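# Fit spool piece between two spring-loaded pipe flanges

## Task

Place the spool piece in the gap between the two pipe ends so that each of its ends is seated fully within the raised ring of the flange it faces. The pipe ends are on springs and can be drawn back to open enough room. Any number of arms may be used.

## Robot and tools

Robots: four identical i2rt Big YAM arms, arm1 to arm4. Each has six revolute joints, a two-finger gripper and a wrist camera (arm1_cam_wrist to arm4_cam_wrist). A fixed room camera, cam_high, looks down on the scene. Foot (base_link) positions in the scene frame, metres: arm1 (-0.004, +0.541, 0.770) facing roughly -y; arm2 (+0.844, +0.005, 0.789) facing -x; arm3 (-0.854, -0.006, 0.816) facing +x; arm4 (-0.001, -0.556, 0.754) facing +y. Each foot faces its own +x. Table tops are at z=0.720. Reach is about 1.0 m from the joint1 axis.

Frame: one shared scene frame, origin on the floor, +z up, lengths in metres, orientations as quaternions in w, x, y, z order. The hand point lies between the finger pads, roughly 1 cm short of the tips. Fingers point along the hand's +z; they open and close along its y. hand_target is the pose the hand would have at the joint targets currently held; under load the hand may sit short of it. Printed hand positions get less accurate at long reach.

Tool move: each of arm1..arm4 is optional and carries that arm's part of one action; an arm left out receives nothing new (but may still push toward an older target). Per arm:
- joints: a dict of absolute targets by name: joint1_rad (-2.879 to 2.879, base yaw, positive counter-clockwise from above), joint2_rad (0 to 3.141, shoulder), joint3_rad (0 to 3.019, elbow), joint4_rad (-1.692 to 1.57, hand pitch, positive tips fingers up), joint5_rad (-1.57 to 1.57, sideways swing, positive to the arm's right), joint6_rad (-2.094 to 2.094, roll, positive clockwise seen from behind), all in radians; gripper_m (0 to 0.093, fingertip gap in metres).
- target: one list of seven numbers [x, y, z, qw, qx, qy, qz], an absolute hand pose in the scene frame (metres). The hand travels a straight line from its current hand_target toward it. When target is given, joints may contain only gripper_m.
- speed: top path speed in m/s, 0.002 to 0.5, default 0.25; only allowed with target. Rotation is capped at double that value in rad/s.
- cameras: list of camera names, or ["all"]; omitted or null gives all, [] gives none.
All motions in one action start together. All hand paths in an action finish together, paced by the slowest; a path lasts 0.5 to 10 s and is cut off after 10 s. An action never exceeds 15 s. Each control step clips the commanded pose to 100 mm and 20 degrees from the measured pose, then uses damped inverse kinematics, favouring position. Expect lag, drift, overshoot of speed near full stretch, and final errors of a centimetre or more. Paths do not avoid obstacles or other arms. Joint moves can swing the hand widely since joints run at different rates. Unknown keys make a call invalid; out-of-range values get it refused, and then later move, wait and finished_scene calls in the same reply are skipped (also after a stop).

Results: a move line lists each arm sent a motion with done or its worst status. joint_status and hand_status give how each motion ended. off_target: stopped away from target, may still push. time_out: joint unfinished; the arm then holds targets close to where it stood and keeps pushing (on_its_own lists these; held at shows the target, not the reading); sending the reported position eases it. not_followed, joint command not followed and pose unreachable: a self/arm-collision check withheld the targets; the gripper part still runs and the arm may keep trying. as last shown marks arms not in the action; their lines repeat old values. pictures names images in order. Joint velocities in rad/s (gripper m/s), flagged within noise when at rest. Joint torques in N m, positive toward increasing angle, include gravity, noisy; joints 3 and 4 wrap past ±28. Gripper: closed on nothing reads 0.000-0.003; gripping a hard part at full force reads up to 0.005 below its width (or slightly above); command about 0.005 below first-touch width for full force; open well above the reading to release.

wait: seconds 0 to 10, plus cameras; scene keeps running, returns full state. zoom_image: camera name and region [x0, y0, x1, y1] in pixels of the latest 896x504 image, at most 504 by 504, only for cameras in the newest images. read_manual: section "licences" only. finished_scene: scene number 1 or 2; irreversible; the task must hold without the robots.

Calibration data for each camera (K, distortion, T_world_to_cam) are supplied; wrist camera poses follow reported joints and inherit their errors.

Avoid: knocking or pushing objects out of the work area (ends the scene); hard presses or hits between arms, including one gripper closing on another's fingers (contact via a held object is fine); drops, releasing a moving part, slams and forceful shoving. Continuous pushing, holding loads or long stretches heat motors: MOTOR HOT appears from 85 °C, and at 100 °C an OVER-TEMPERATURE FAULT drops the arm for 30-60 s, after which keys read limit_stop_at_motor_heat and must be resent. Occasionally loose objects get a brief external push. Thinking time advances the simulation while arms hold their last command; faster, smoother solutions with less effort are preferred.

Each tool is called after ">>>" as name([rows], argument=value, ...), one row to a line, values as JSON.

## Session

>>> move()

>>> zoom_image(camera="cam_high", region=[300, 50, 650, 420])

Scene clock: 0.00 s.
Joint torques (N m): no reading
Motor temperatures (°C): arm1=[23 28 30 25 27 23 21] | arm2=[31 26 30 24 24 21 21] | arm3=[28 28 29 22 22 23 22] | arm4=[24 28 23 21 22 21 24]
Heat: arm1: hottest joint3_rad 30 °C; arm2: hottest joint1_rad 31 °C; arm3: hottest joint3_rad 29 °C; arm4: hottest joint2_rad 28 °C.
Joint velocities: within noise
arm1.joint_positions: joint1_rad=-0.156 joint2_rad=+0.433 joint3_rad=+1.397 joint4_rad=-1.287 joint5_rad=-0.070 joint6_rad=+0.261 gripper_m=+0.09396
arm1.joint_status: not commanded
arm1.hand: x=-0.0233 y=+0.3836 z=+1.3566 quat_wxyz=(-0.443, -0.679, -0.445, +0.380) (m; scene frame)
arm1.hand_target: x=-0.0224 y=+0.3878 z=+1.3653 quat_wxyz=(-0.449, -0.673, -0.442, +0.387) (m; scene frame)
arm1.hand_status: not commanded
arm2.joint_positions: joint1_rad=-0.027 joint2_rad=+0.438 joint3_rad=+1.444 joint4_rad=-1.414 joint5_rad=-0.217 joint6_rad=-0.425 gripper_m=+0.09396
arm2.joint_status: not commanded
arm2.hand: x=+0.7113 y=-0.0302 z=+1.3690 quat_wxyz=(-0.046, +0.804, +0.215, -0.553) (m; scene frame)
arm2.hand_target: x=+0.7150 y=-0.0305 z=+1.3782 quat_wxyz=(-0.049, +0.797, +0.215, -0.562) (m; scene frame)
arm2.hand_status: not commanded
arm3.joint_positions: joint1_rad=+0.180 joint2_rad=+0.603 joint3_rad=+1.350 joint4_rad=-1.240 joint5_rad=+0.188 joint6_rad=+0.195 gripper_m=+0.09396
arm3.joint_status: not commanded
arm3.hand: x=-0.6097 y=+0.0067 z=+1.3624 quat_wxyz=(-0.517, -0.053, -0.854, -0.017) (m; scene frame)
arm3.hand_target: x=-0.6127 y=+0.0062 z=+1.3739 quat_wxyz=(-0.528, -0.054, -0.847, -0.020) (m; scene frame)
arm3.hand_status: not commanded
arm4.joint_positions: joint1_rad=+0.232 joint2_rad=+0.532 joint3_rad=+1.407 joint4_rad=-1.200 joint5_rad=-0.222 joint6_rad=+0.397 gripper_m=+0.09396
arm4.joint_status: not commanded
arm4.hand: x=-0.0803 y=-0.3655 z=+1.3514 quat_wxyz=(-0.189, +0.565, -0.579, -0.556) (m; scene frame)
arm4.hand_target: x=-0.0794 y=-0.3696 z=+1.3628 quat_wxyz=(-0.195, +0.561, -0.573, -0.565) (m; scene frame)
arm4.hand_status: not commanded
pictures: arm1_cam_wrist, arm2_cam_wrist, arm3_cam_wrist, arm4_cam_wrist, cam_high
camera_calibration:
arm1_cam_wrist: T_world_to_cam=[[-0.941867, 0.198504, -0.271077, 0.272228], [0.322487, 0.760503, -0.563593, 0.485545], [0.0942796, -0.618248, -0.780308, 1.41991], [0, 0, 0, 1]] pos_world=[-0.0340481, 0.45456, 1.45541]
arm2_cam_wrist: T_world_to_cam=[[-0.288841, 0.902988, 0.318093, -0.202574], [0.775688, 0.415472, -0.475069, 0.116443], [-0.56114, 0.109521, -0.820443, 1.65036], [0, 0, 0, 1]] pos_world=[0.777249, -0.0462072, 1.47378]
arm3_cam_wrist: T_world_to_cam=[[-0.0572673, -0.993767, -0.0956479, 0.101514], [-0.89116, 0.0940721, -0.44383, 0.0675247], [0.450061, 0.0598206, -0.890992, 1.61249], [0, 0, 0, 1]] pos_world=[-0.659729, -0.00193117, 1.47639]
arm4_cam_wrist: T_world_to_cam=[[0.857686, 0.248746, -0.449999, 0.768028], [-0.0144848, -0.863154, -0.504734, 0.372434], [-0.513969, 0.439421, -0.736712, 1.23949], [0, 0, 0, 1]] pos_world=[-0.0162721, -0.414236, 1.44674]

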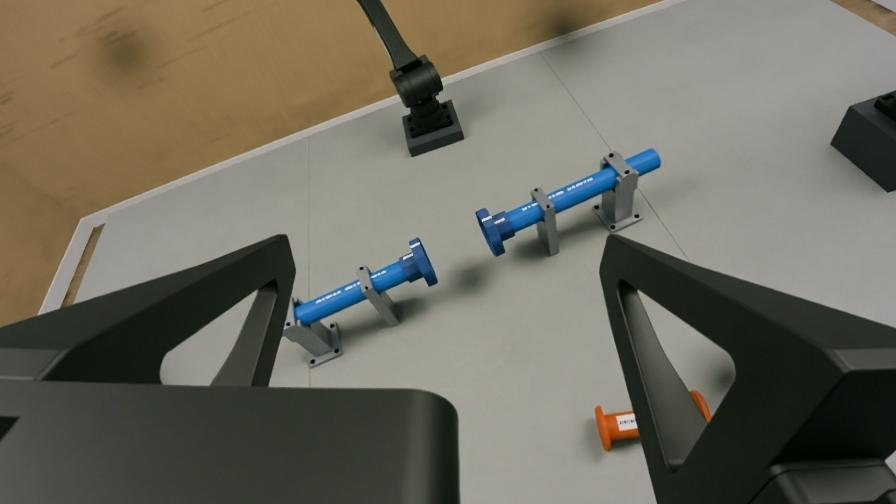

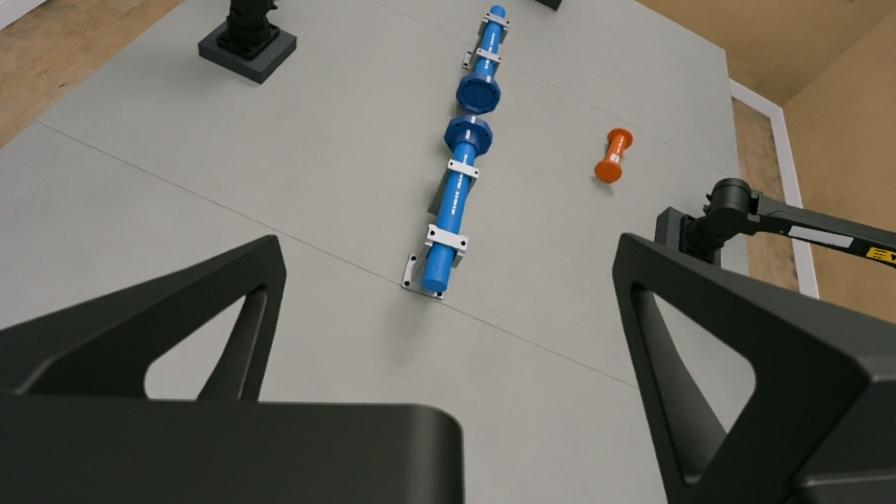

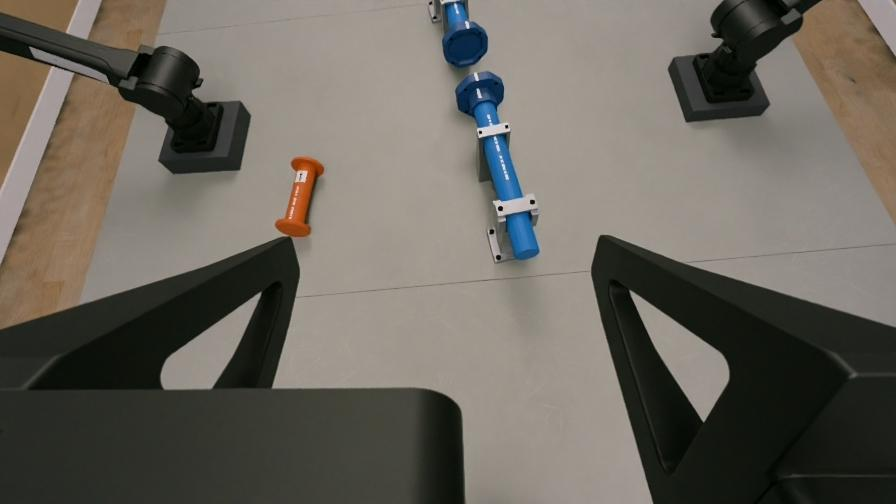

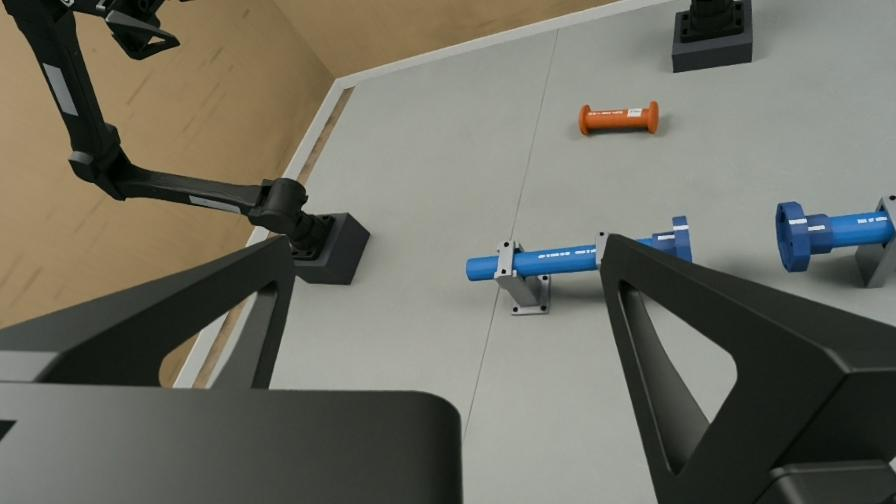

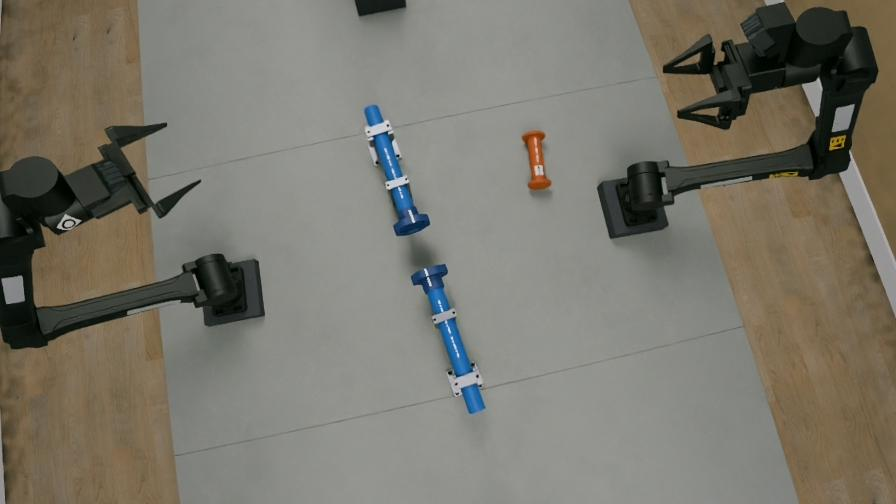

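Scaled by 1.362 from the camera's 896x504 image, which has a finer 1280x720 frame.

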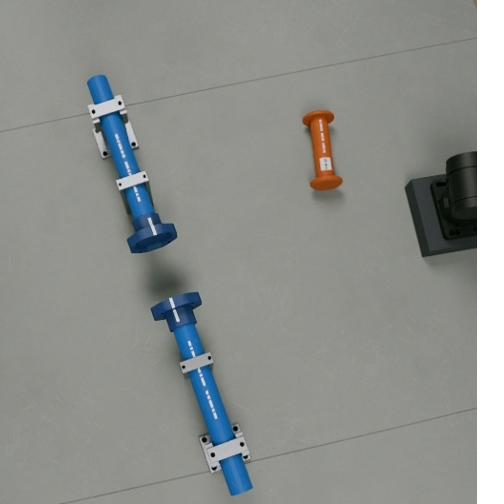

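>>> move(arm1={"target":[-0.188,0.328,0.92,0,0.997,-0.0785,0]}, arm2={"target":[0.258,-0.003,0.95,0,0.9978,0.065,0]}, arm3={"target":[-0.24,-0.083,0.95,0,-0.065,0.9978,0]}, arm4={"target":[-0.06,-0.2,0.93,0.5,-0.5,0.5,0.5]})

Scene clock: 14.63 s.
Joint torques (N m): arm1=[-1.61 -4.72 9.52 0.64 -0.16 0.06] | arm2=[-1.9 -18.9 13.96 -0.06 -0.03 0.01] | arm3=[0.97 -19.84 11.78 -0.18 0.1 -0.04] | arm4=[0.03 -2.49 6.26 3.38 0.22 -0.16]
Motor temperatures (°C): arm1=[23 28 31 25 27 23 20] | arm2=[31 26 32 24 24 21 21] | arm3=[28 27 32 22 22 23 22] | arm4=[24 28 24 22 22 21 24]
Heat: arm1: hottest joint3_rad 31 °C; arm2: hottest joint3_rad 32 °C; arm3: hottest joint3_rad 32 °C; arm4: hottest joint2_rad 28 °C.
move: arm1 off_target; arm2 off_target; arm3 off_target; arm4 done
Joint velocities: within noise
arm1.joint_positions: joint1_rad=-0.653 joint2_rad=+1.102 joint3_rad=+0.828 joint4_rad=-1.317 joint5_rad=-0.004 joint6_rad=+0.996 gripper_m=+0.09396
arm1.joint_status: not commanded
arm1.hand: x=-0.1802 y=+0.3306 z=+0.9202 quat_wxyz=(+0.007, -0.998, +0.062, -0.006) (m; scene frame)
arm1.hand_target: x=-0.1843 y=+0.3285 z=+0.9202 quat_wxyz=(+0.002, -0.997, +0.072, -0.004) (m; scene frame)
arm1.hand_status: off_target (0.008 m and 2.2 deg from the pose sent, 0.470 m and 100.1 deg at the start)
arm2.joint_positions: joint1_rad=+0.047 joint2_rad=+1.900 joint3_rad=+1.691 joint4_rad=-1.408 joint5_rad=-0.011 joint6_rad=-0.140 gripper_m=+0.09396
arm2.joint_status: not commanded
arm2.hand: x=+0.2745 y=-0.0099 z=+0.9342 quat_wxyz=(+0.002, +0.997, +0.080, +0.021) (m; scene frame)
arm2.hand_target: x=+0.2604 y=-0.0057 z=+0.9477 quat_wxyz=(+0.001, +0.997, +0.072, +0.005) (m; scene frame)
arm2.hand_status: off_target (0.024 m and 2.9 deg from the pose sent, 0.618 m and 70.6 deg at the start)
arm3.joint_positions: joint1_rad=-0.110 joint2_rad=+1.994 joint3_rad=+1.769 joint4_rad=-1.388 joint5_rad=+0.002 joint6_rad=-0.236 gripper_m=+0.09396
arm3.joint_status: not commanded
arm3.hand: x=-0.2565 y=-0.0703 z=+0.9335 quat_wxyz=(+0.021, +0.064, -0.998, -0.003) (m; scene frame)
arm3.hand_target: x=-0.2425 y=-0.0815 z=+0.9470 quat_wxyz=(+0.005, +0.062, -0.998, +0.002) (m; scene frame)
arm3.hand_status: off_target (0.027 m and 2.4 deg from the pose sent, 0.561 m and 63.9 deg at the start)
arm4.joint_positions: joint1_rad=+0.326 joint2_rad=+1.115 joint3_rad=+0.106 joint4_rad=+0.981 joint5_rad=+0.301 joint6_rad=+0.021 gripper_m=+0.09396
arm4.joint_status: not commanded
arm4.hand: x=-0.0594 y=-0.1996 z=+0.9251 quat_wxyz=(-0.490, +0.504, -0.508, -0.498) (m; scene frame)
arm4.hand_target: x=-0.0587 y=-0.2001 z=+0.9277 quat_wxyz=(-0.498, +0.503, -0.502, -0.497) (m; scene frame)
arm4.hand_status: done (0.005 m and 1.6 deg from the pose sent, 0.453 m and 38.2 deg at the start)
pictures: arm1_cam_wrist, arm2_cam_wrist, arm3_cam_wrist, arm4_cam_wrist, cam_high
camera_calibration:
arm1_cam_wrist: T_world_to_cam=[[0.126968, 0.991906, 0.000851565, -0.303338], [0.804747, -0.103513, 0.584523, -0.353378], [0.57988, -0.0735304, -0.811377, 0.997399], [0, 0, 0, 1]] pos_world=[-0.255477, 0.337643, 1.01608]
arm2_cam_wrist: T_world_to_cam=[[-0.164173, 0.986431, 0.000545666, 0.0544932], [0.772214, 0.128176, 0.622299, -0.78684], [0.613786, 0.102586, -0.782779, 0.68857], [0, 0, 0, 1]] pos_world=[0.193921, -0.0235373, 1.02862]
arm3_cam_wrist: T_world_to_cam=[[0.125197, -0.991768, -0.0268753, -0.0131149], [-0.777143, -0.114871, 0.618752, -0.778179], [-0.616745, -0.0565802, -0.785127, 0.695292], [0, 0, 0, 1]] pos_world=[-0.174296, -0.0630574, 1.02704]
arm4_cam_wrist: T_world_to_cam=[[0.999371, 0.00505837, -0.0351033, 0.0929707], [-0.0251071, -0.598166, -0.800979, 0.627017], [-0.0250493, 0.801356, -0.597663, 0.835911], [0, 0, 0, 1]] pos_world=[-0.0562306, -0.295272, 1.00508]

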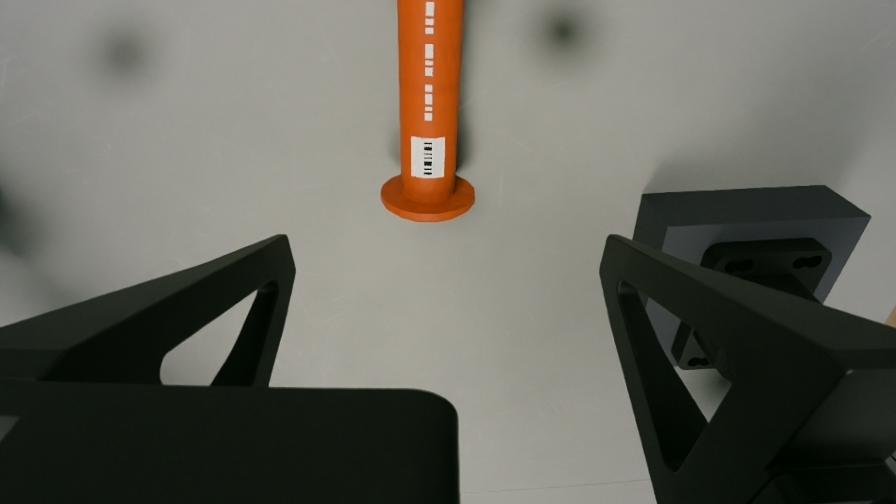

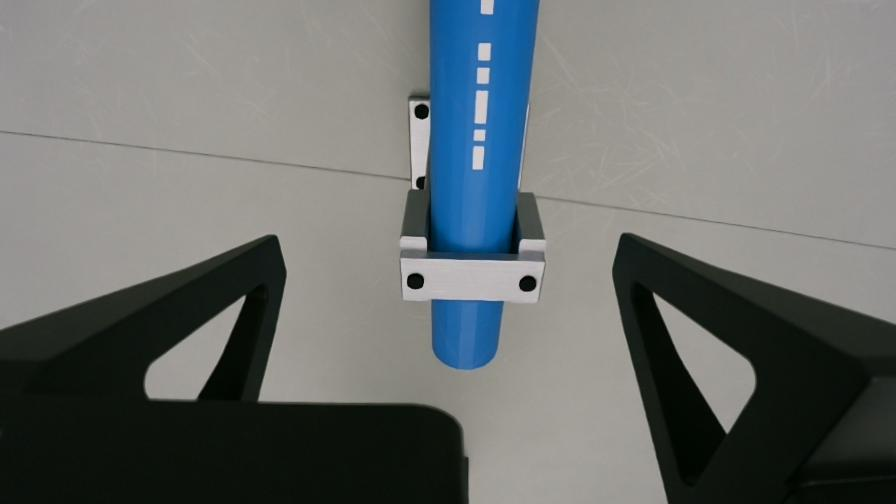

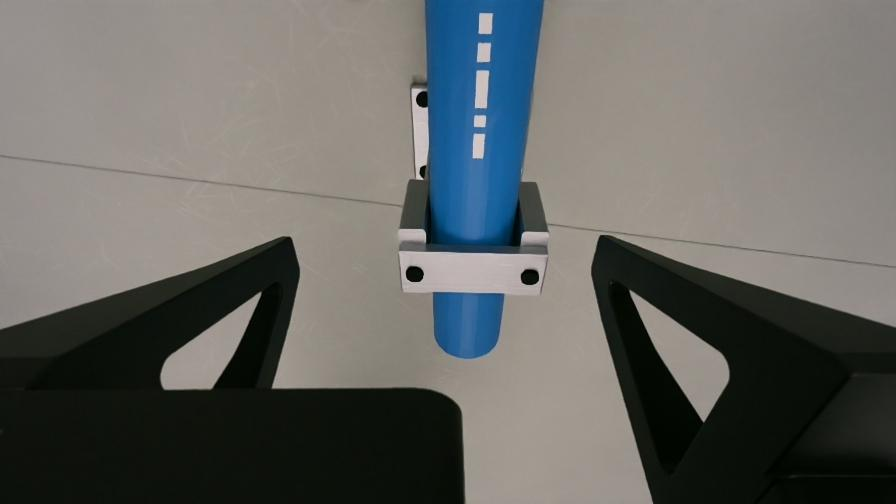

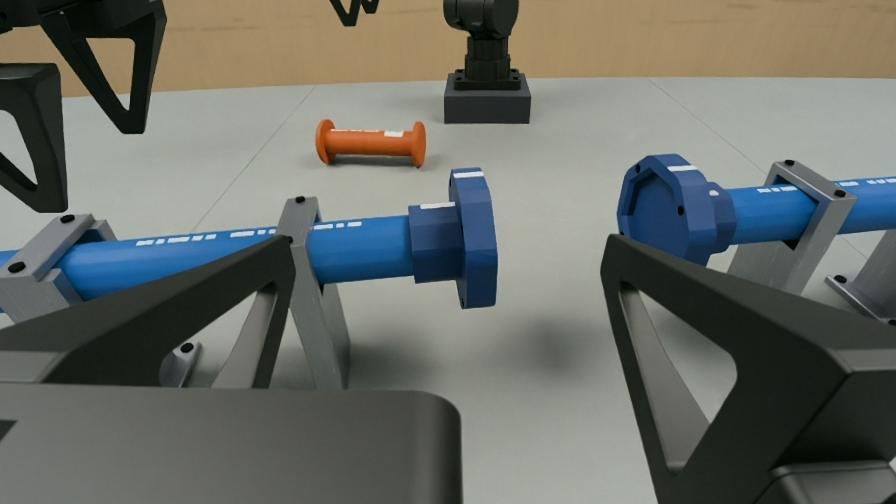

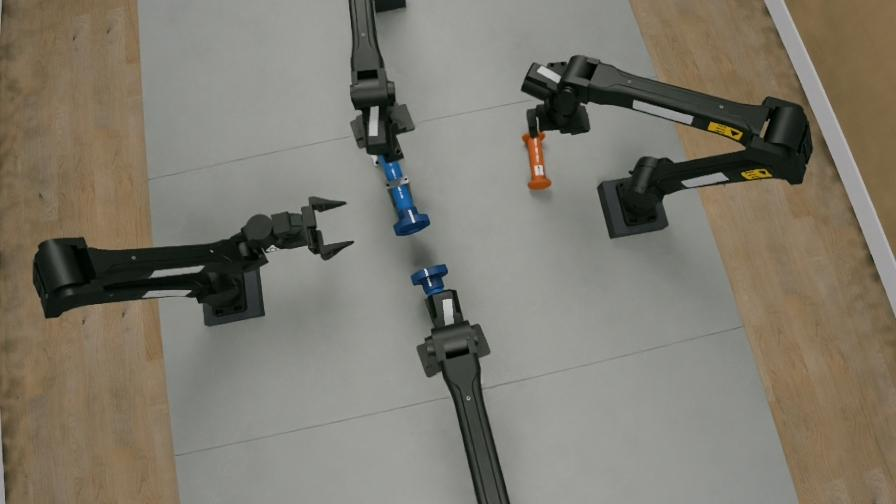

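>>> move(arm1={"target":[-0.197,0.321,0.755,0,0.9967,-0.081,0],"speed":0.2}, arm2={"target":[0.267,0.009,0.803,0,0.9979,0.065,0],"speed":0.2}, arm3={"target":[-0.242,-0.089,0.802,0,-0.065,0.9979,0],"speed":0.2})

Scene clock: 20.43 s.
Joint torques (N m): arm1=[-1.67 -6.65 7.17 0.92 -0.03 0.12] | arm2=[-1.85 -19.43 9.29 0.73 -0.01 -0.08] | arm3=[0.79 -20.25 6.71 1.02 -0.13 -0.05] | arm4=[0.26 -2.73 6.28 3.34 0.23 -0.14]
Motor temperatures (°C): arm1=[23 28 32 25 27 23 20] | arm2=[31 26 33 24 24 21 21] | arm3=[28 28 34 22 22 23 22] | arm4=[24 28 25 22 22 21 24]
Heat: arm1: hottest joint3_rad 32 °C; arm2: hottest joint3_rad 33 °C; arm3: hottest joint3_rad 34 °C; arm4: hottest joint2_rad 28 °C.
move: arm1 done; arm2 done; arm3 off_target
Joint velocities: within noise
arm1.joint_positions: joint1_rad=-0.661 joint2_rad=+1.416 joint3_rad=+0.587 joint4_rad=-0.744 joint5_rad=-0.004 joint6_rad=+1.002 gripper_m=+0.09396
arm1.joint_status: not commanded
arm1.hand: x=-0.1912 y=+0.3216 z=+0.7579 quat_wxyz=(+0.001, -0.998, +0.069, -0.001) (m; scene frame)
arm1.hand_target: x=-0.1952 y=+0.3213 z=+0.7555 quat_wxyz=(+0.000, -0.997, +0.079, +0.000) (m; scene frame)
arm1.hand_status: done (0.007 m and 1.4 deg from the pose sent, 0.166 m and 2.5 deg at the start)
arm2.joint_positions: joint1_rad=+0.024 joint2_rad=+2.001 joint3_rad=+1.491 joint4_rad=-1.075 joint5_rad=-0.011 joint6_rad=-0.140 gripper_m=+0.09396
arm2.joint_status: not commanded
arm2.hand: x=+0.2730 y=+0.0045 z=+0.8064 quat_wxyz=(+0.001, +0.998, +0.069, +0.005) (m; scene frame)
arm2.hand_target: x=+0.2684 y=+0.0090 z=+0.8031 quat_wxyz=(+0.000, +0.998, +0.065, +0.000) (m; scene frame)
arm2.hand_status: done (0.008 m and 0.7 deg from the pose sent, 0.133 m and 2.9 deg at the start)
arm3.joint_positions: joint1_rad=-0.129 joint2_rad=+2.117 joint3_rad=+1.637 joint4_rad=-1.083 joint5_rad=+0.002 joint6_rad=-0.256 gripper_m=+0.09396
arm3.joint_status: not commanded
arm3.hand: x=-0.2417 y=-0.0834 z=+0.8132 quat_wxyz=(-0.004, +0.065, -0.998, +0.002) (m; scene frame)
arm3.hand_target: x=-0.2434 y=-0.0918 z=+0.8023 quat_wxyz=(-0.001, +0.063, -0.998, +0.000) (m; scene frame)
arm3.hand_status: off_target (0.013 m and 0.5 deg from the pose sent, 0.134 m and 2.4 deg at the start)
arm4.joint_positions: joint1_rad=+0.326 joint2_rad=+1.115 joint3_rad=+0.106 joint4_rad=+0.983 joint5_rad=+0.301 joint6_rad=+0.021 gripper_m=+0.09396
arm4.joint_status: not commanded
arm4.hand: x=-0.0594 y=-0.1996 z=+0.9254 quat_wxyz=(-0.490, +0.503, -0.508, -0.498) (m; scene frame)
arm4.hand_target: x=-0.0587 y=-0.2001 z=+0.9280 quat_wxyz=(-0.498, +0.502, -0.501, -0.498) (m; scene frame)
arm4.hand_status: not commanded
pictures: arm1_cam_wrist, arm2_cam_wrist, arm3_cam_wrist, arm4_cam_wrist, cam_high
camera_calibration:
arm1_cam_wrist: T_world_to_cam=[[0.140525, 0.989987, -0.0133206, -0.278945], [0.809656, -0.107164, 0.577038, -0.242941], [0.569832, -0.0918735, -0.816609, 0.879373], [0, 0, 0, 1]] pos_world=[-0.265198, 0.330909, 0.854574]
arm2_cam_wrist: T_world_to_cam=[[-0.141741, 0.98989, 0.00516047, 0.0302406], [0.794699, 0.11068, 0.596828, -0.69347], [0.590223, 0.088696, -0.802353, 0.610249], [0, 0, 0, 1]] pos_world=[0.195203, -0.00730804, 0.903361]
arm3_cam_wrist: T_world_to_cam=[[0.127713, -0.991697, -0.015049, -0.0401326], [-0.807095, -0.112734, 0.579559, -0.669015], [-0.576443, -0.061871, -0.814792, 0.642683], [0, 0, 0, 1]] pos_world=[-0.164363, -0.0754568, 0.910783]
arm4_cam_wrist: T_world_to_cam=[[0.999358, 0.00509096, -0.0354555, 0.0933405], [-0.0254076, -0.596966, -0.801864, 0.628343], [-0.025248, 0.80225, -0.596454, 0.83515], [0, 0, 0, 1]] pos_world=[-0.05623, -0.295375, 1.00528]

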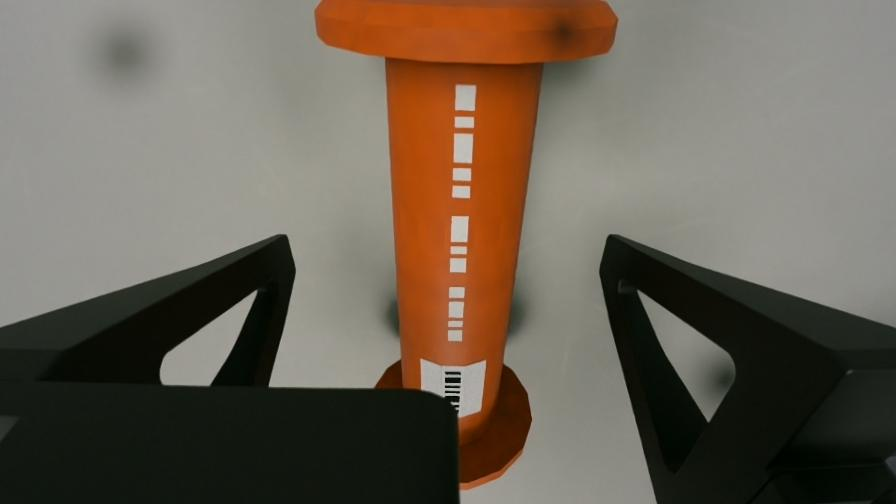

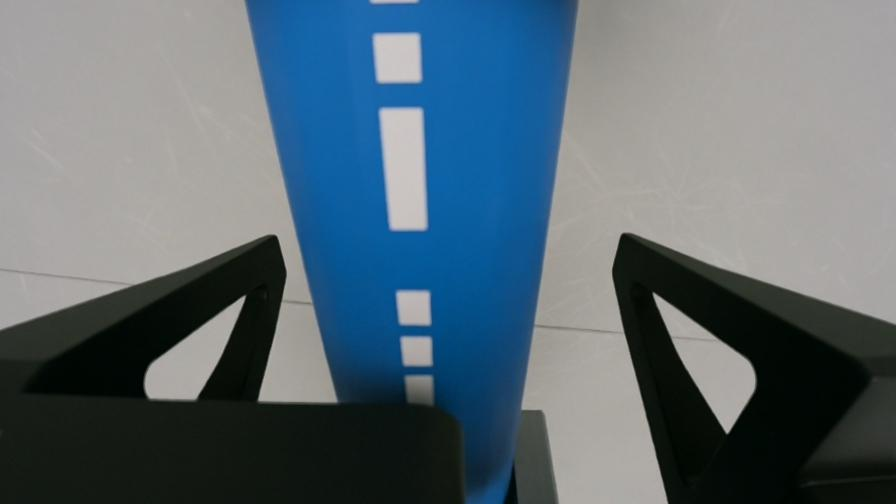

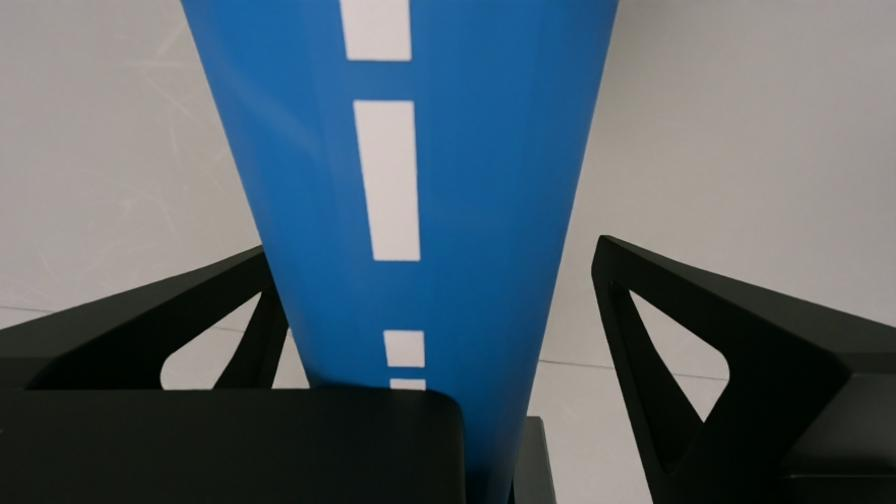

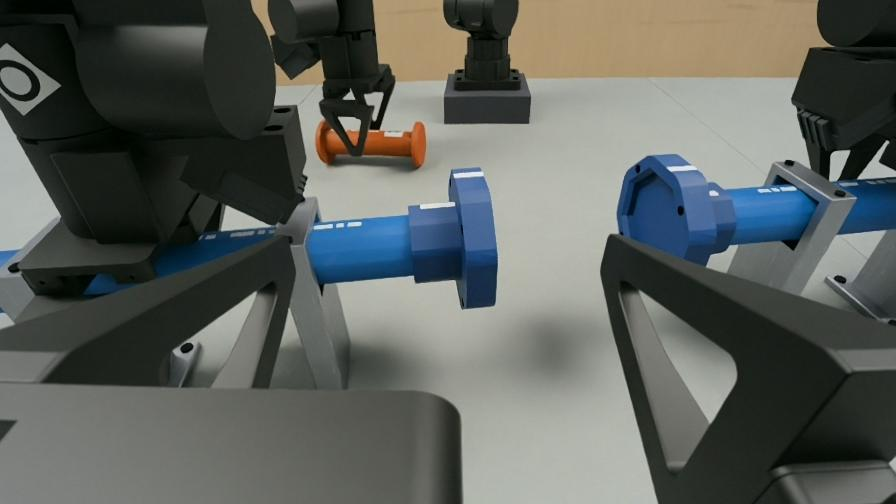

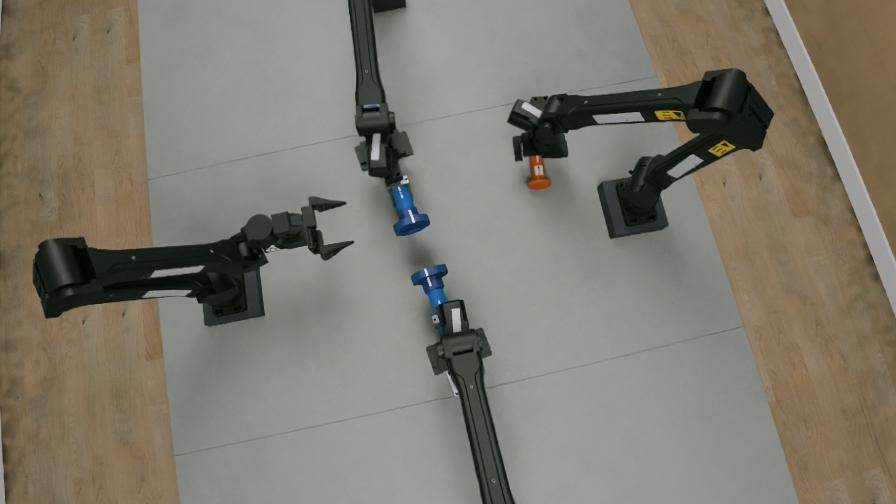

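>>> move(arm1={"joints":{"gripper_m":0.02}}, arm2={"target":[0.267,0.005,0.827,0,0.9979,0.065,0],"speed":0.1}, arm3={"target":[-0.242,-0.084,0.826,0,-0.065,0.9979,0],"speed":0.1}, cameras=["arm2_cam_wrist","arm3_cam_wrist","arm1_cam_wrist"])

Scene clock: 23.73 s.
Joint torques (N m): arm1=[-2.43 -6.12 6.95 0.99 0.04 0.1] | arm2=[-1.44 -21.77 11.38 -0.18 0.02 -0.01] | arm3=[1.85 -21.77 8.28 -0.08 -0.11 0.04] | arm4=[-0.15 -2.67 6.32 3.37 0.24 -0.15]
Motor temperatures (°C): arm1=[23 28 32 25 27 23 20] | arm2=[31 26 34 24 24 21 21] | arm3=[28 29 34 22 22 23 22] | arm4=[24 28 25 22 22 21 24]
Heat: arm1: hottest joint3_rad 32 °C; arm2: hottest joint3_rad 34 °C; arm3: hottest joint3_rad 34 °C; arm4: hottest joint2_rad 28 °C.
move: arm1 off_target; arm2 off_target; arm3 off_target
Joint velocities: within noise
arm1.joint_positions: joint1_rad=-0.664 joint2_rad=+1.416 joint3_rad=+0.587 joint4_rad=-0.744 joint5_rad=-0.004 joint6_rad=+1.005 gripper_m=+0.03372
arm1.joint_status: gripper_m off_target (ended at +0.03376, target +0.02000)
arm1.hand: x=-0.1918 y=+0.3222 z=+0.7579 quat_wxyz=(+0.001, -0.997, +0.072, -0.001) (m; scene frame)
arm1.hand_target: x=-0.1956 y=+0.3218 z=+0.7556 quat_wxyz=(+0.000, -0.997, +0.081, +0.000) (m; scene frame)
arm1.hand_status: not commanded
arm2.joint_positions: joint1_rad=+0.024 joint2_rad=+2.001 joint3_rad=+1.491 joint4_rad=-1.106 joint5_rad=-0.011 joint6_rad=-0.140 gripper_m=+0.09396
arm2.joint_status: not commanded
arm2.hand: x=+0.2806 y=+0.0045 z=+0.8066 quat_wxyz=(+0.002, +0.997, +0.068, +0.020) (m; scene frame)
arm2.hand_target: x=+0.2673 y=+0.0050 z=+0.8270 quat_wxyz=(+0.000, +0.998, +0.065, +0.000) (m; scene frame)
arm2.hand_status: off_target (0.025 m and 2.3 deg from the pose sent, 0.021 m and 0.7 deg at the start)
arm3.joint_positions: joint1_rad=-0.129 joint2_rad=+2.115 joint3_rad=+1.637 joint4_rad=-1.109 joint5_rad=+0.002 joint6_rad=-0.256 gripper_m=+0.09396
arm3.joint_status: not commanded
arm3.hand: x=-0.2479 y=-0.0826 z=+0.8142 quat_wxyz=(+0.008, +0.065, -0.998, -0.001) (m; scene frame)
arm3.hand_target: x=-0.2420 y=-0.0840 z=+0.8262 quat_wxyz=(+0.000, +0.065, -0.998, +0.000) (m; scene frame)
arm3.hand_status: off_target (0.013 m and 1.0 deg from the pose sent, 0.013 m and 0.5 deg at the start)
arm4: as last shown
arm4.hand_target: x=-0.0587 y=-0.2001 z=+0.9281 quat_wxyz=(-0.498, +0.502, -0.501, -0.498) (m; scene frame)
pictures: arm1_cam_wrist, arm2_cam_wrist, arm3_cam_wrist
camera_calibration:
arm1_cam_wrist: T_world_to_cam=[[0.146601, 0.989105, -0.0133823, -0.277978], [0.808995, -0.112099, 0.577028, -0.240863], [0.569241, -0.0954191, -0.816615, 0.880843], [0, 0, 0, 1]] pos_world=[-0.265803, 0.331999, 0.854575]
arm2_cam_wrist: T_world_to_cam=[[-0.141494, 0.989939, 0.000694473, 0.0348772], [0.776032, 0.110485, 0.620941, -0.713778], [0.614617, 0.0883986, -0.783857, 0.584203], [0, 0, 0, 1]] pos_world=[0.199789, -0.00730754, 0.901121]
arm3_cam_wrist: T_world_to_cam=[[0.127272, -0.991641, -0.0212189, -0.0336192], [-0.792743, -0.114555, 0.598695, -0.686607], [-0.596121, -0.0593757, -0.800696, 0.623779], [0, 0, 0, 1]] pos_world=[-0.168177, -0.074955, 0.909812]

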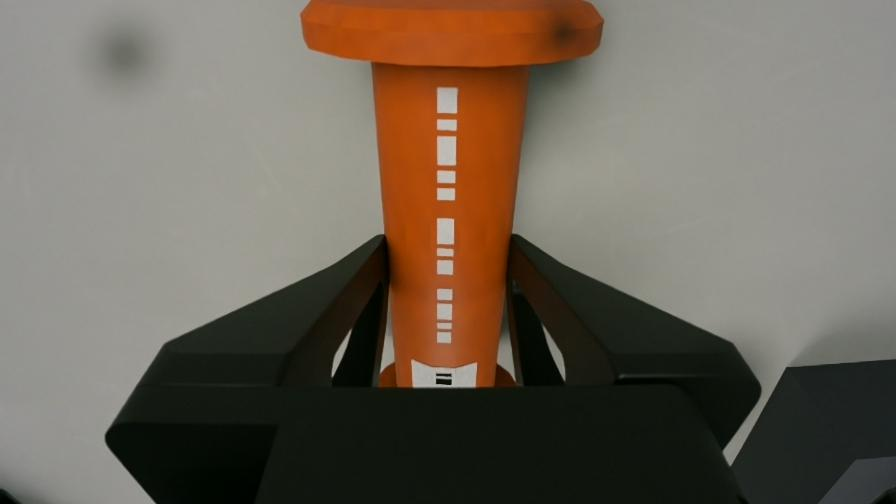

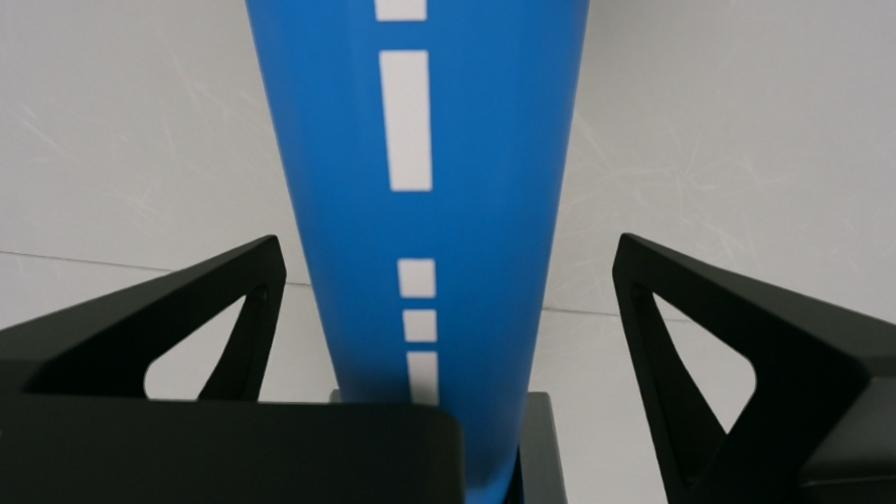

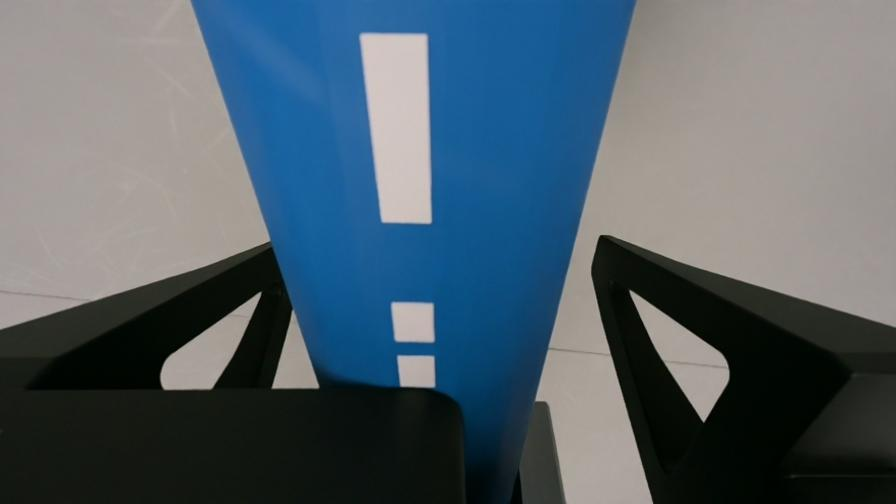

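>>> move(arm1={"target":[-0.19,0.325,0.96,0,0.9967,-0.081,0],"speed":0.2}, arm2={"target":[0.265,0.004,0.872,0,0.9979,0.065,0],"speed":0.12}, arm3={"target":[-0.24,-0.083,0.872,0,-0.065,0.9979,0],"speed":0.12}, cameras=[])

>>> move(arm1={"target":[0.03,0.08,0.98,0,0.998,0.062,0],"speed":0.25}, arm2={"target":[0.265,0.004,0.832,0,0.9979,0.065,0],"speed":0.1}, arm3={"target":[-0.24,-0.083,0.832,0,-0.065,0.9979,0],"speed":0.1})

>>> zoom_image(camera="cam_high", region=[360, 150, 540, 350])

Scene clock: 27.77 s.
Joint torques (N m): arm1=[-1.85 -6.18 13.72 0.13 -0.02 0.1] | arm2=[-1.14 -21.71 13.08 -0.14 0 -0.01] | arm3=[2.02 -21.25 10.95 -0.23 -0.11 0.05] | arm4=[0.21 -2.67 6.26 3.36 0.23 -0.15]
Motor temperatures (°C): arm1=[23 28 32 25 27 23 21] | arm2=[31 27 35 24 24 21 21] | arm3=[28 29 35 22 22 23 22] | arm4=[24 28 25 22 22 21 24]
Heat: arm1: hottest joint3_rad 32 °C; arm2: hottest joint3_rad 35 °C; arm3: hottest joint3_rad 35 °C; arm4: hottest joint2_rad 28 °C.
move: arm1 off_target; arm2 off_target; arm3 off_target
Joint velocities: within noise
arm1.joint_positions: joint1_rad=-0.662 joint2_rad=+1.105 joint3_rad=+0.871 joint4_rad=-1.392 joint5_rad=-0.004 joint6_rad=+1.008 gripper_m=+0.03373
arm1.joint_status: not commanded
arm1.hand: x=-0.1797 y=+0.3350 z=+0.9356 quat_wxyz=(+0.022, -0.997, +0.073, -0.017) (m; scene frame)
arm1.hand_target: x=-0.1904 y=+0.3238 z=+0.9586 quat_wxyz=(+0.000, -0.997, +0.080, +0.000) (m; scene frame)
arm1.hand_status: off_target (0.028 m and 3.3 deg from the pose sent, 0.202 m and 1.1 deg at the start)
arm2.joint_positions: joint1_rad=+0.024 joint2_rad=+1.961 joint3_rad=+1.536 joint4_rad=-1.209 joint5_rad=-0.011 joint6_rad=-0.140 gripper_m=+0.09396
arm2.joint_status: not commanded
arm2.hand: x=+0.2835 y=+0.0041 z=+0.8441 quat_wxyz=(+0.003, +0.997, +0.068, +0.029) (m; scene frame)
arm2.hand_target: x=+0.2657 y=+0.0039 z=+0.8720 quat_wxyz=(+0.000, +0.998, +0.065, -0.001) (m; scene frame)
arm2.hand_status: off_target (0.034 m and 3.4 deg from the pose sent, 0.067 m and 2.3 deg at the start)
arm3.joint_positions: joint1_rad=-0.129 joint2_rad=+2.064 joint3_rad=+1.657 joint4_rad=-1.209 joint5_rad=+0.002 joint6_rad=-0.256 gripper_m=+0.09396
arm3.joint_status: not commanded
arm3.hand: x=-0.2584 y=-0.0813 z=+0.8512 quat_wxyz=(+0.023, +0.065, -0.998, -0.003) (m; scene frame)
arm3.hand_target: x=-0.2406 y=-0.0829 z=+0.8724 quat_wxyz=(+0.000, +0.065, -0.998, +0.000) (m; scene frame)
arm3.hand_status: off_target (0.028 m and 2.6 deg from the pose sent, 0.058 m and 1.0 deg at the start)
arm4: as last shown
pictures: none
No camera images: "cameras" was empty.

Scene clock: 29.93 s.
Joint torques (N m): arm1=[-0.5 -13.1 14.01 -0.05 0.14 0.08] | arm2=[-1.2 -18.26 9.21 0.76 0.02 -0.01] | arm3=[1.9 -19.31 7.92 1.02 -0.11 0.04] | arm4=[-0.15 -2.61 6.31 3.38 0.23 -0.16]
Motor temperatures (°C): arm1=[23 28 33 25 27 23 21] | arm2=[31 27 35 24 24 21 20] | arm3=[28 30 35 22 22 23 22] | arm4=[24 27 25 22 22 21 24]
Heat: arm1: hottest joint3_rad 33 °C; arm2: hottest joint3_rad 35 °C; arm3: hottest joint3_rad 35 °C; arm4: hottest joint2_rad 27 °C.
move: arm1 off_target; arm2 off_target; arm3 done
Joint velocities: within noise
arm1.joint_positions: joint1_rad=+0.123 joint2_rad=+1.553 joint3_rad=+1.346 joint4_rad=-1.421 joint5_rad=+0.002 joint6_rad=+1.509 gripper_m=+0.03373
arm1.joint_status: not commanded
arm1.hand: x=+0.0293 y=+0.0989 z=+0.9561 quat_wxyz=(+0.029, -0.997, -0.069, +0.003) (m; scene frame)
arm1.hand_target: x=+0.0295 y=+0.0829 z=+0.9785 quat_wxyz=(+0.004, -0.998, -0.063, +0.004) (m; scene frame)
arm1.hand_status: off_target (0.030 m and 3.4 deg from the pose sent, 0.333 m and 15.8 deg at the start)
arm2.joint_positions: joint1_rad=+0.024 joint2_rad=+1.963 joint3_rad=+1.536 joint4_rad=-1.143 joint5_rad=-0.011 joint6_rad=-0.140 gripper_m=+0.09396
arm2.joint_status: not commanded
arm2.hand: x=+0.2674 y=+0.0041 z=+0.8428 quat_wxyz=(+0.000, +0.998, +0.069, -0.003) (m; scene frame)
arm2.hand_target: x=+0.2655 y=+0.0039 z=+0.8320 quat_wxyz=(+0.000, +0.998, +0.065, +0.000) (m; scene frame)
arm2.hand_status: off_target (0.011 m and 0.6 deg from the pose sent, 0.022 m and 3.4 deg at the start)
arm3.joint_positions: joint1_rad=-0.129 joint2_rad=+2.083 joint3_rad=+1.657 joint4_rad=-1.148 joint5_rad=+0.002 joint6_rad=-0.256 gripper_m=+0.09396
arm3.joint_status: not commanded
arm3.hand: x=-0.2453 y=-0.0829 z=+0.8401 quat_wxyz=(+0.002, +0.065, -0.998, +0.001) (m; scene frame)
arm3.hand_target: x=-0.2404 y=-0.0830 z=+0.8316 quat_wxyz=(+0.000, +0.065, -0.998, +0.000) (m; scene frame)
arm3.hand_status: done (0.010 m and 0.2 deg from the pose sent, 0.027 m and 2.6 deg at the start)
arm4: as last shown
pictures: arm1_cam_wrist, arm2_cam_wrist, arm3_cam_wrist, arm4_cam_wrist, cam_high
camera_calibration:
arm1_cam_wrist: T_world_to_cam=[[-0.13458, 0.989946, 0.0435277, -0.133059], [0.814596, 0.0855164, 0.57369, -0.575662], [0.5642, 0.112665, -0.817915, 0.876246], [0, 0, 0, 1]] pos_world=[-0.0433532, 0.0822282, 1.05274]
arm2_cam_wrist: T_world_to_cam=[[-0.141786, 0.98987, 0.0073471, 0.0277145], [0.803722, 0.110784, 0.584601, -0.702855], [0.577865, 0.0887934, -0.811287, 0.653646], [0, 0, 0, 1]] pos_world=[0.19111, -0.00760823, 0.940981]
arm3_cam_wrist: T_world_to_cam=[[0.127554, -0.991673, -0.0177616, -0.0366181], [-0.800865, -0.113542, 0.587983, -0.692945], [-0.585103, -0.0607748, -0.808678, 0.655467], [0, 0, 0, 1]] pos_world=[-0.166769, -0.075156, 0.936852]
arm4_cam_wrist: T_world_to_cam=[[0.999358, 0.00509096, -0.0354555, 0.0933405], [-0.0254076, -0.596966, -0.801864, 0.628343], [-0.025248, 0.80225, -0.596454, 0.83515], [0, 0, 0, 1]] pos_world=[-0.05623, -0.295375, 1.00528]

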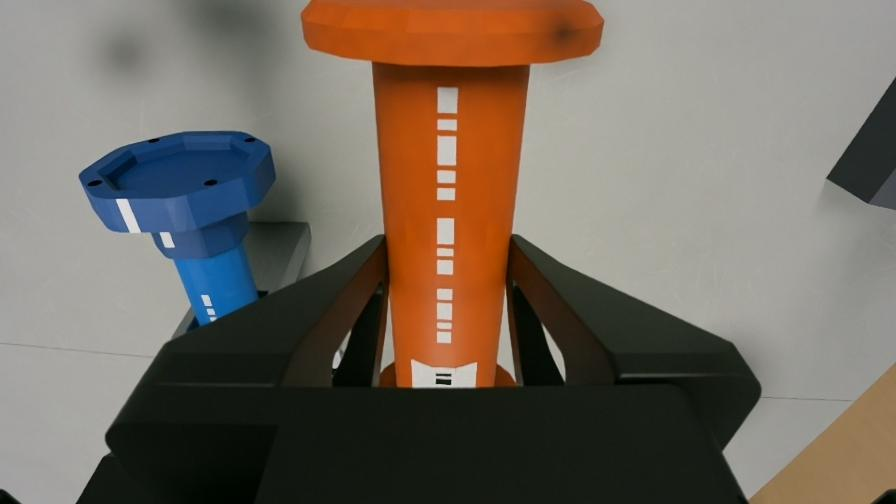

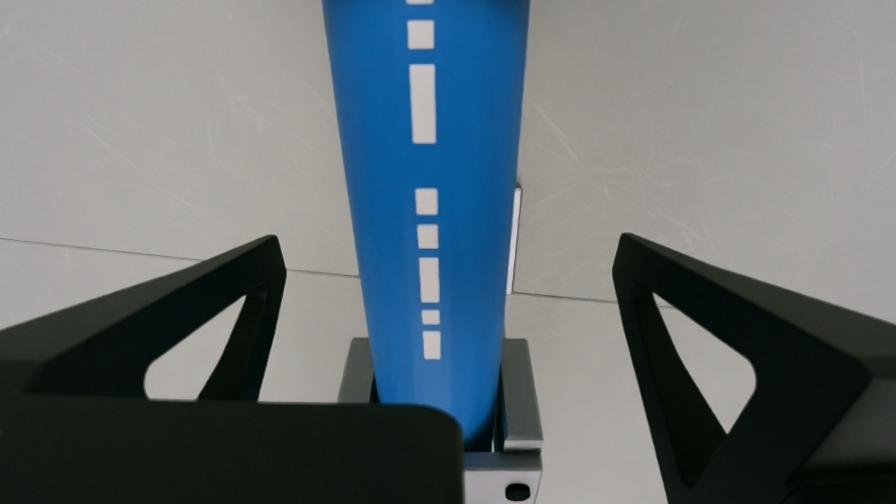

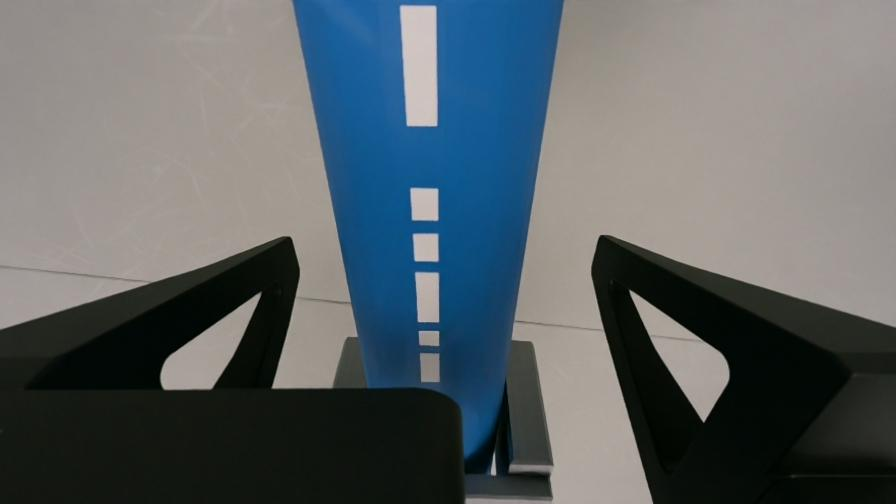

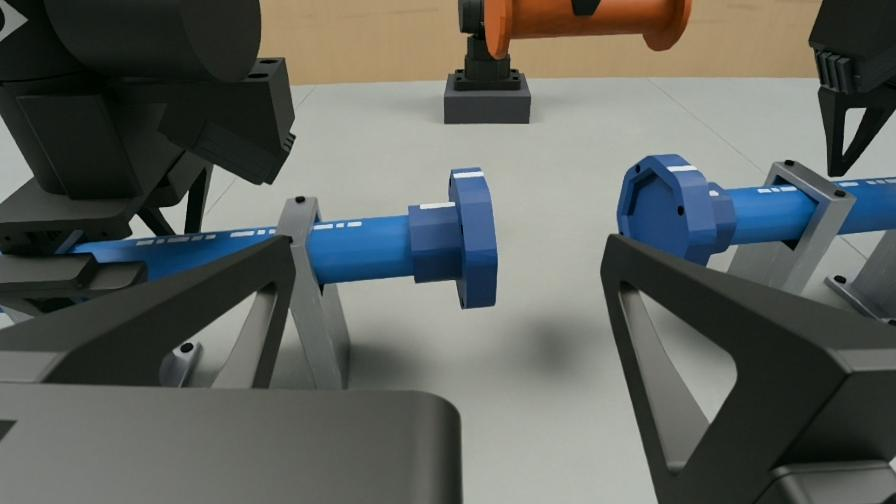

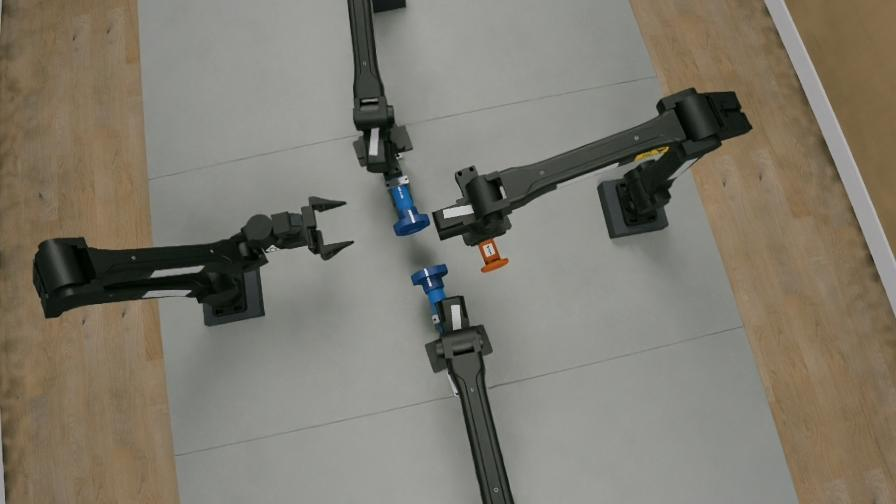

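Scaled by 2.520 from the camera's 896x504 image, which has a finer 1280x720 frame.

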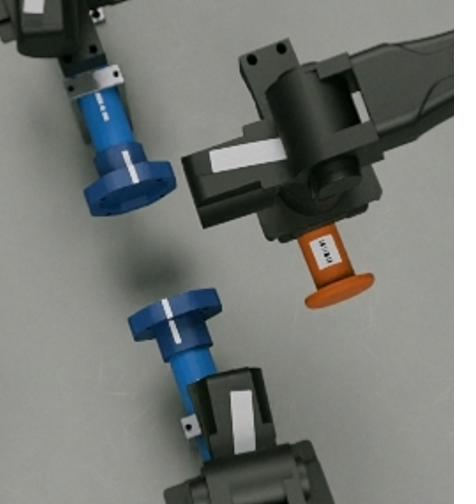

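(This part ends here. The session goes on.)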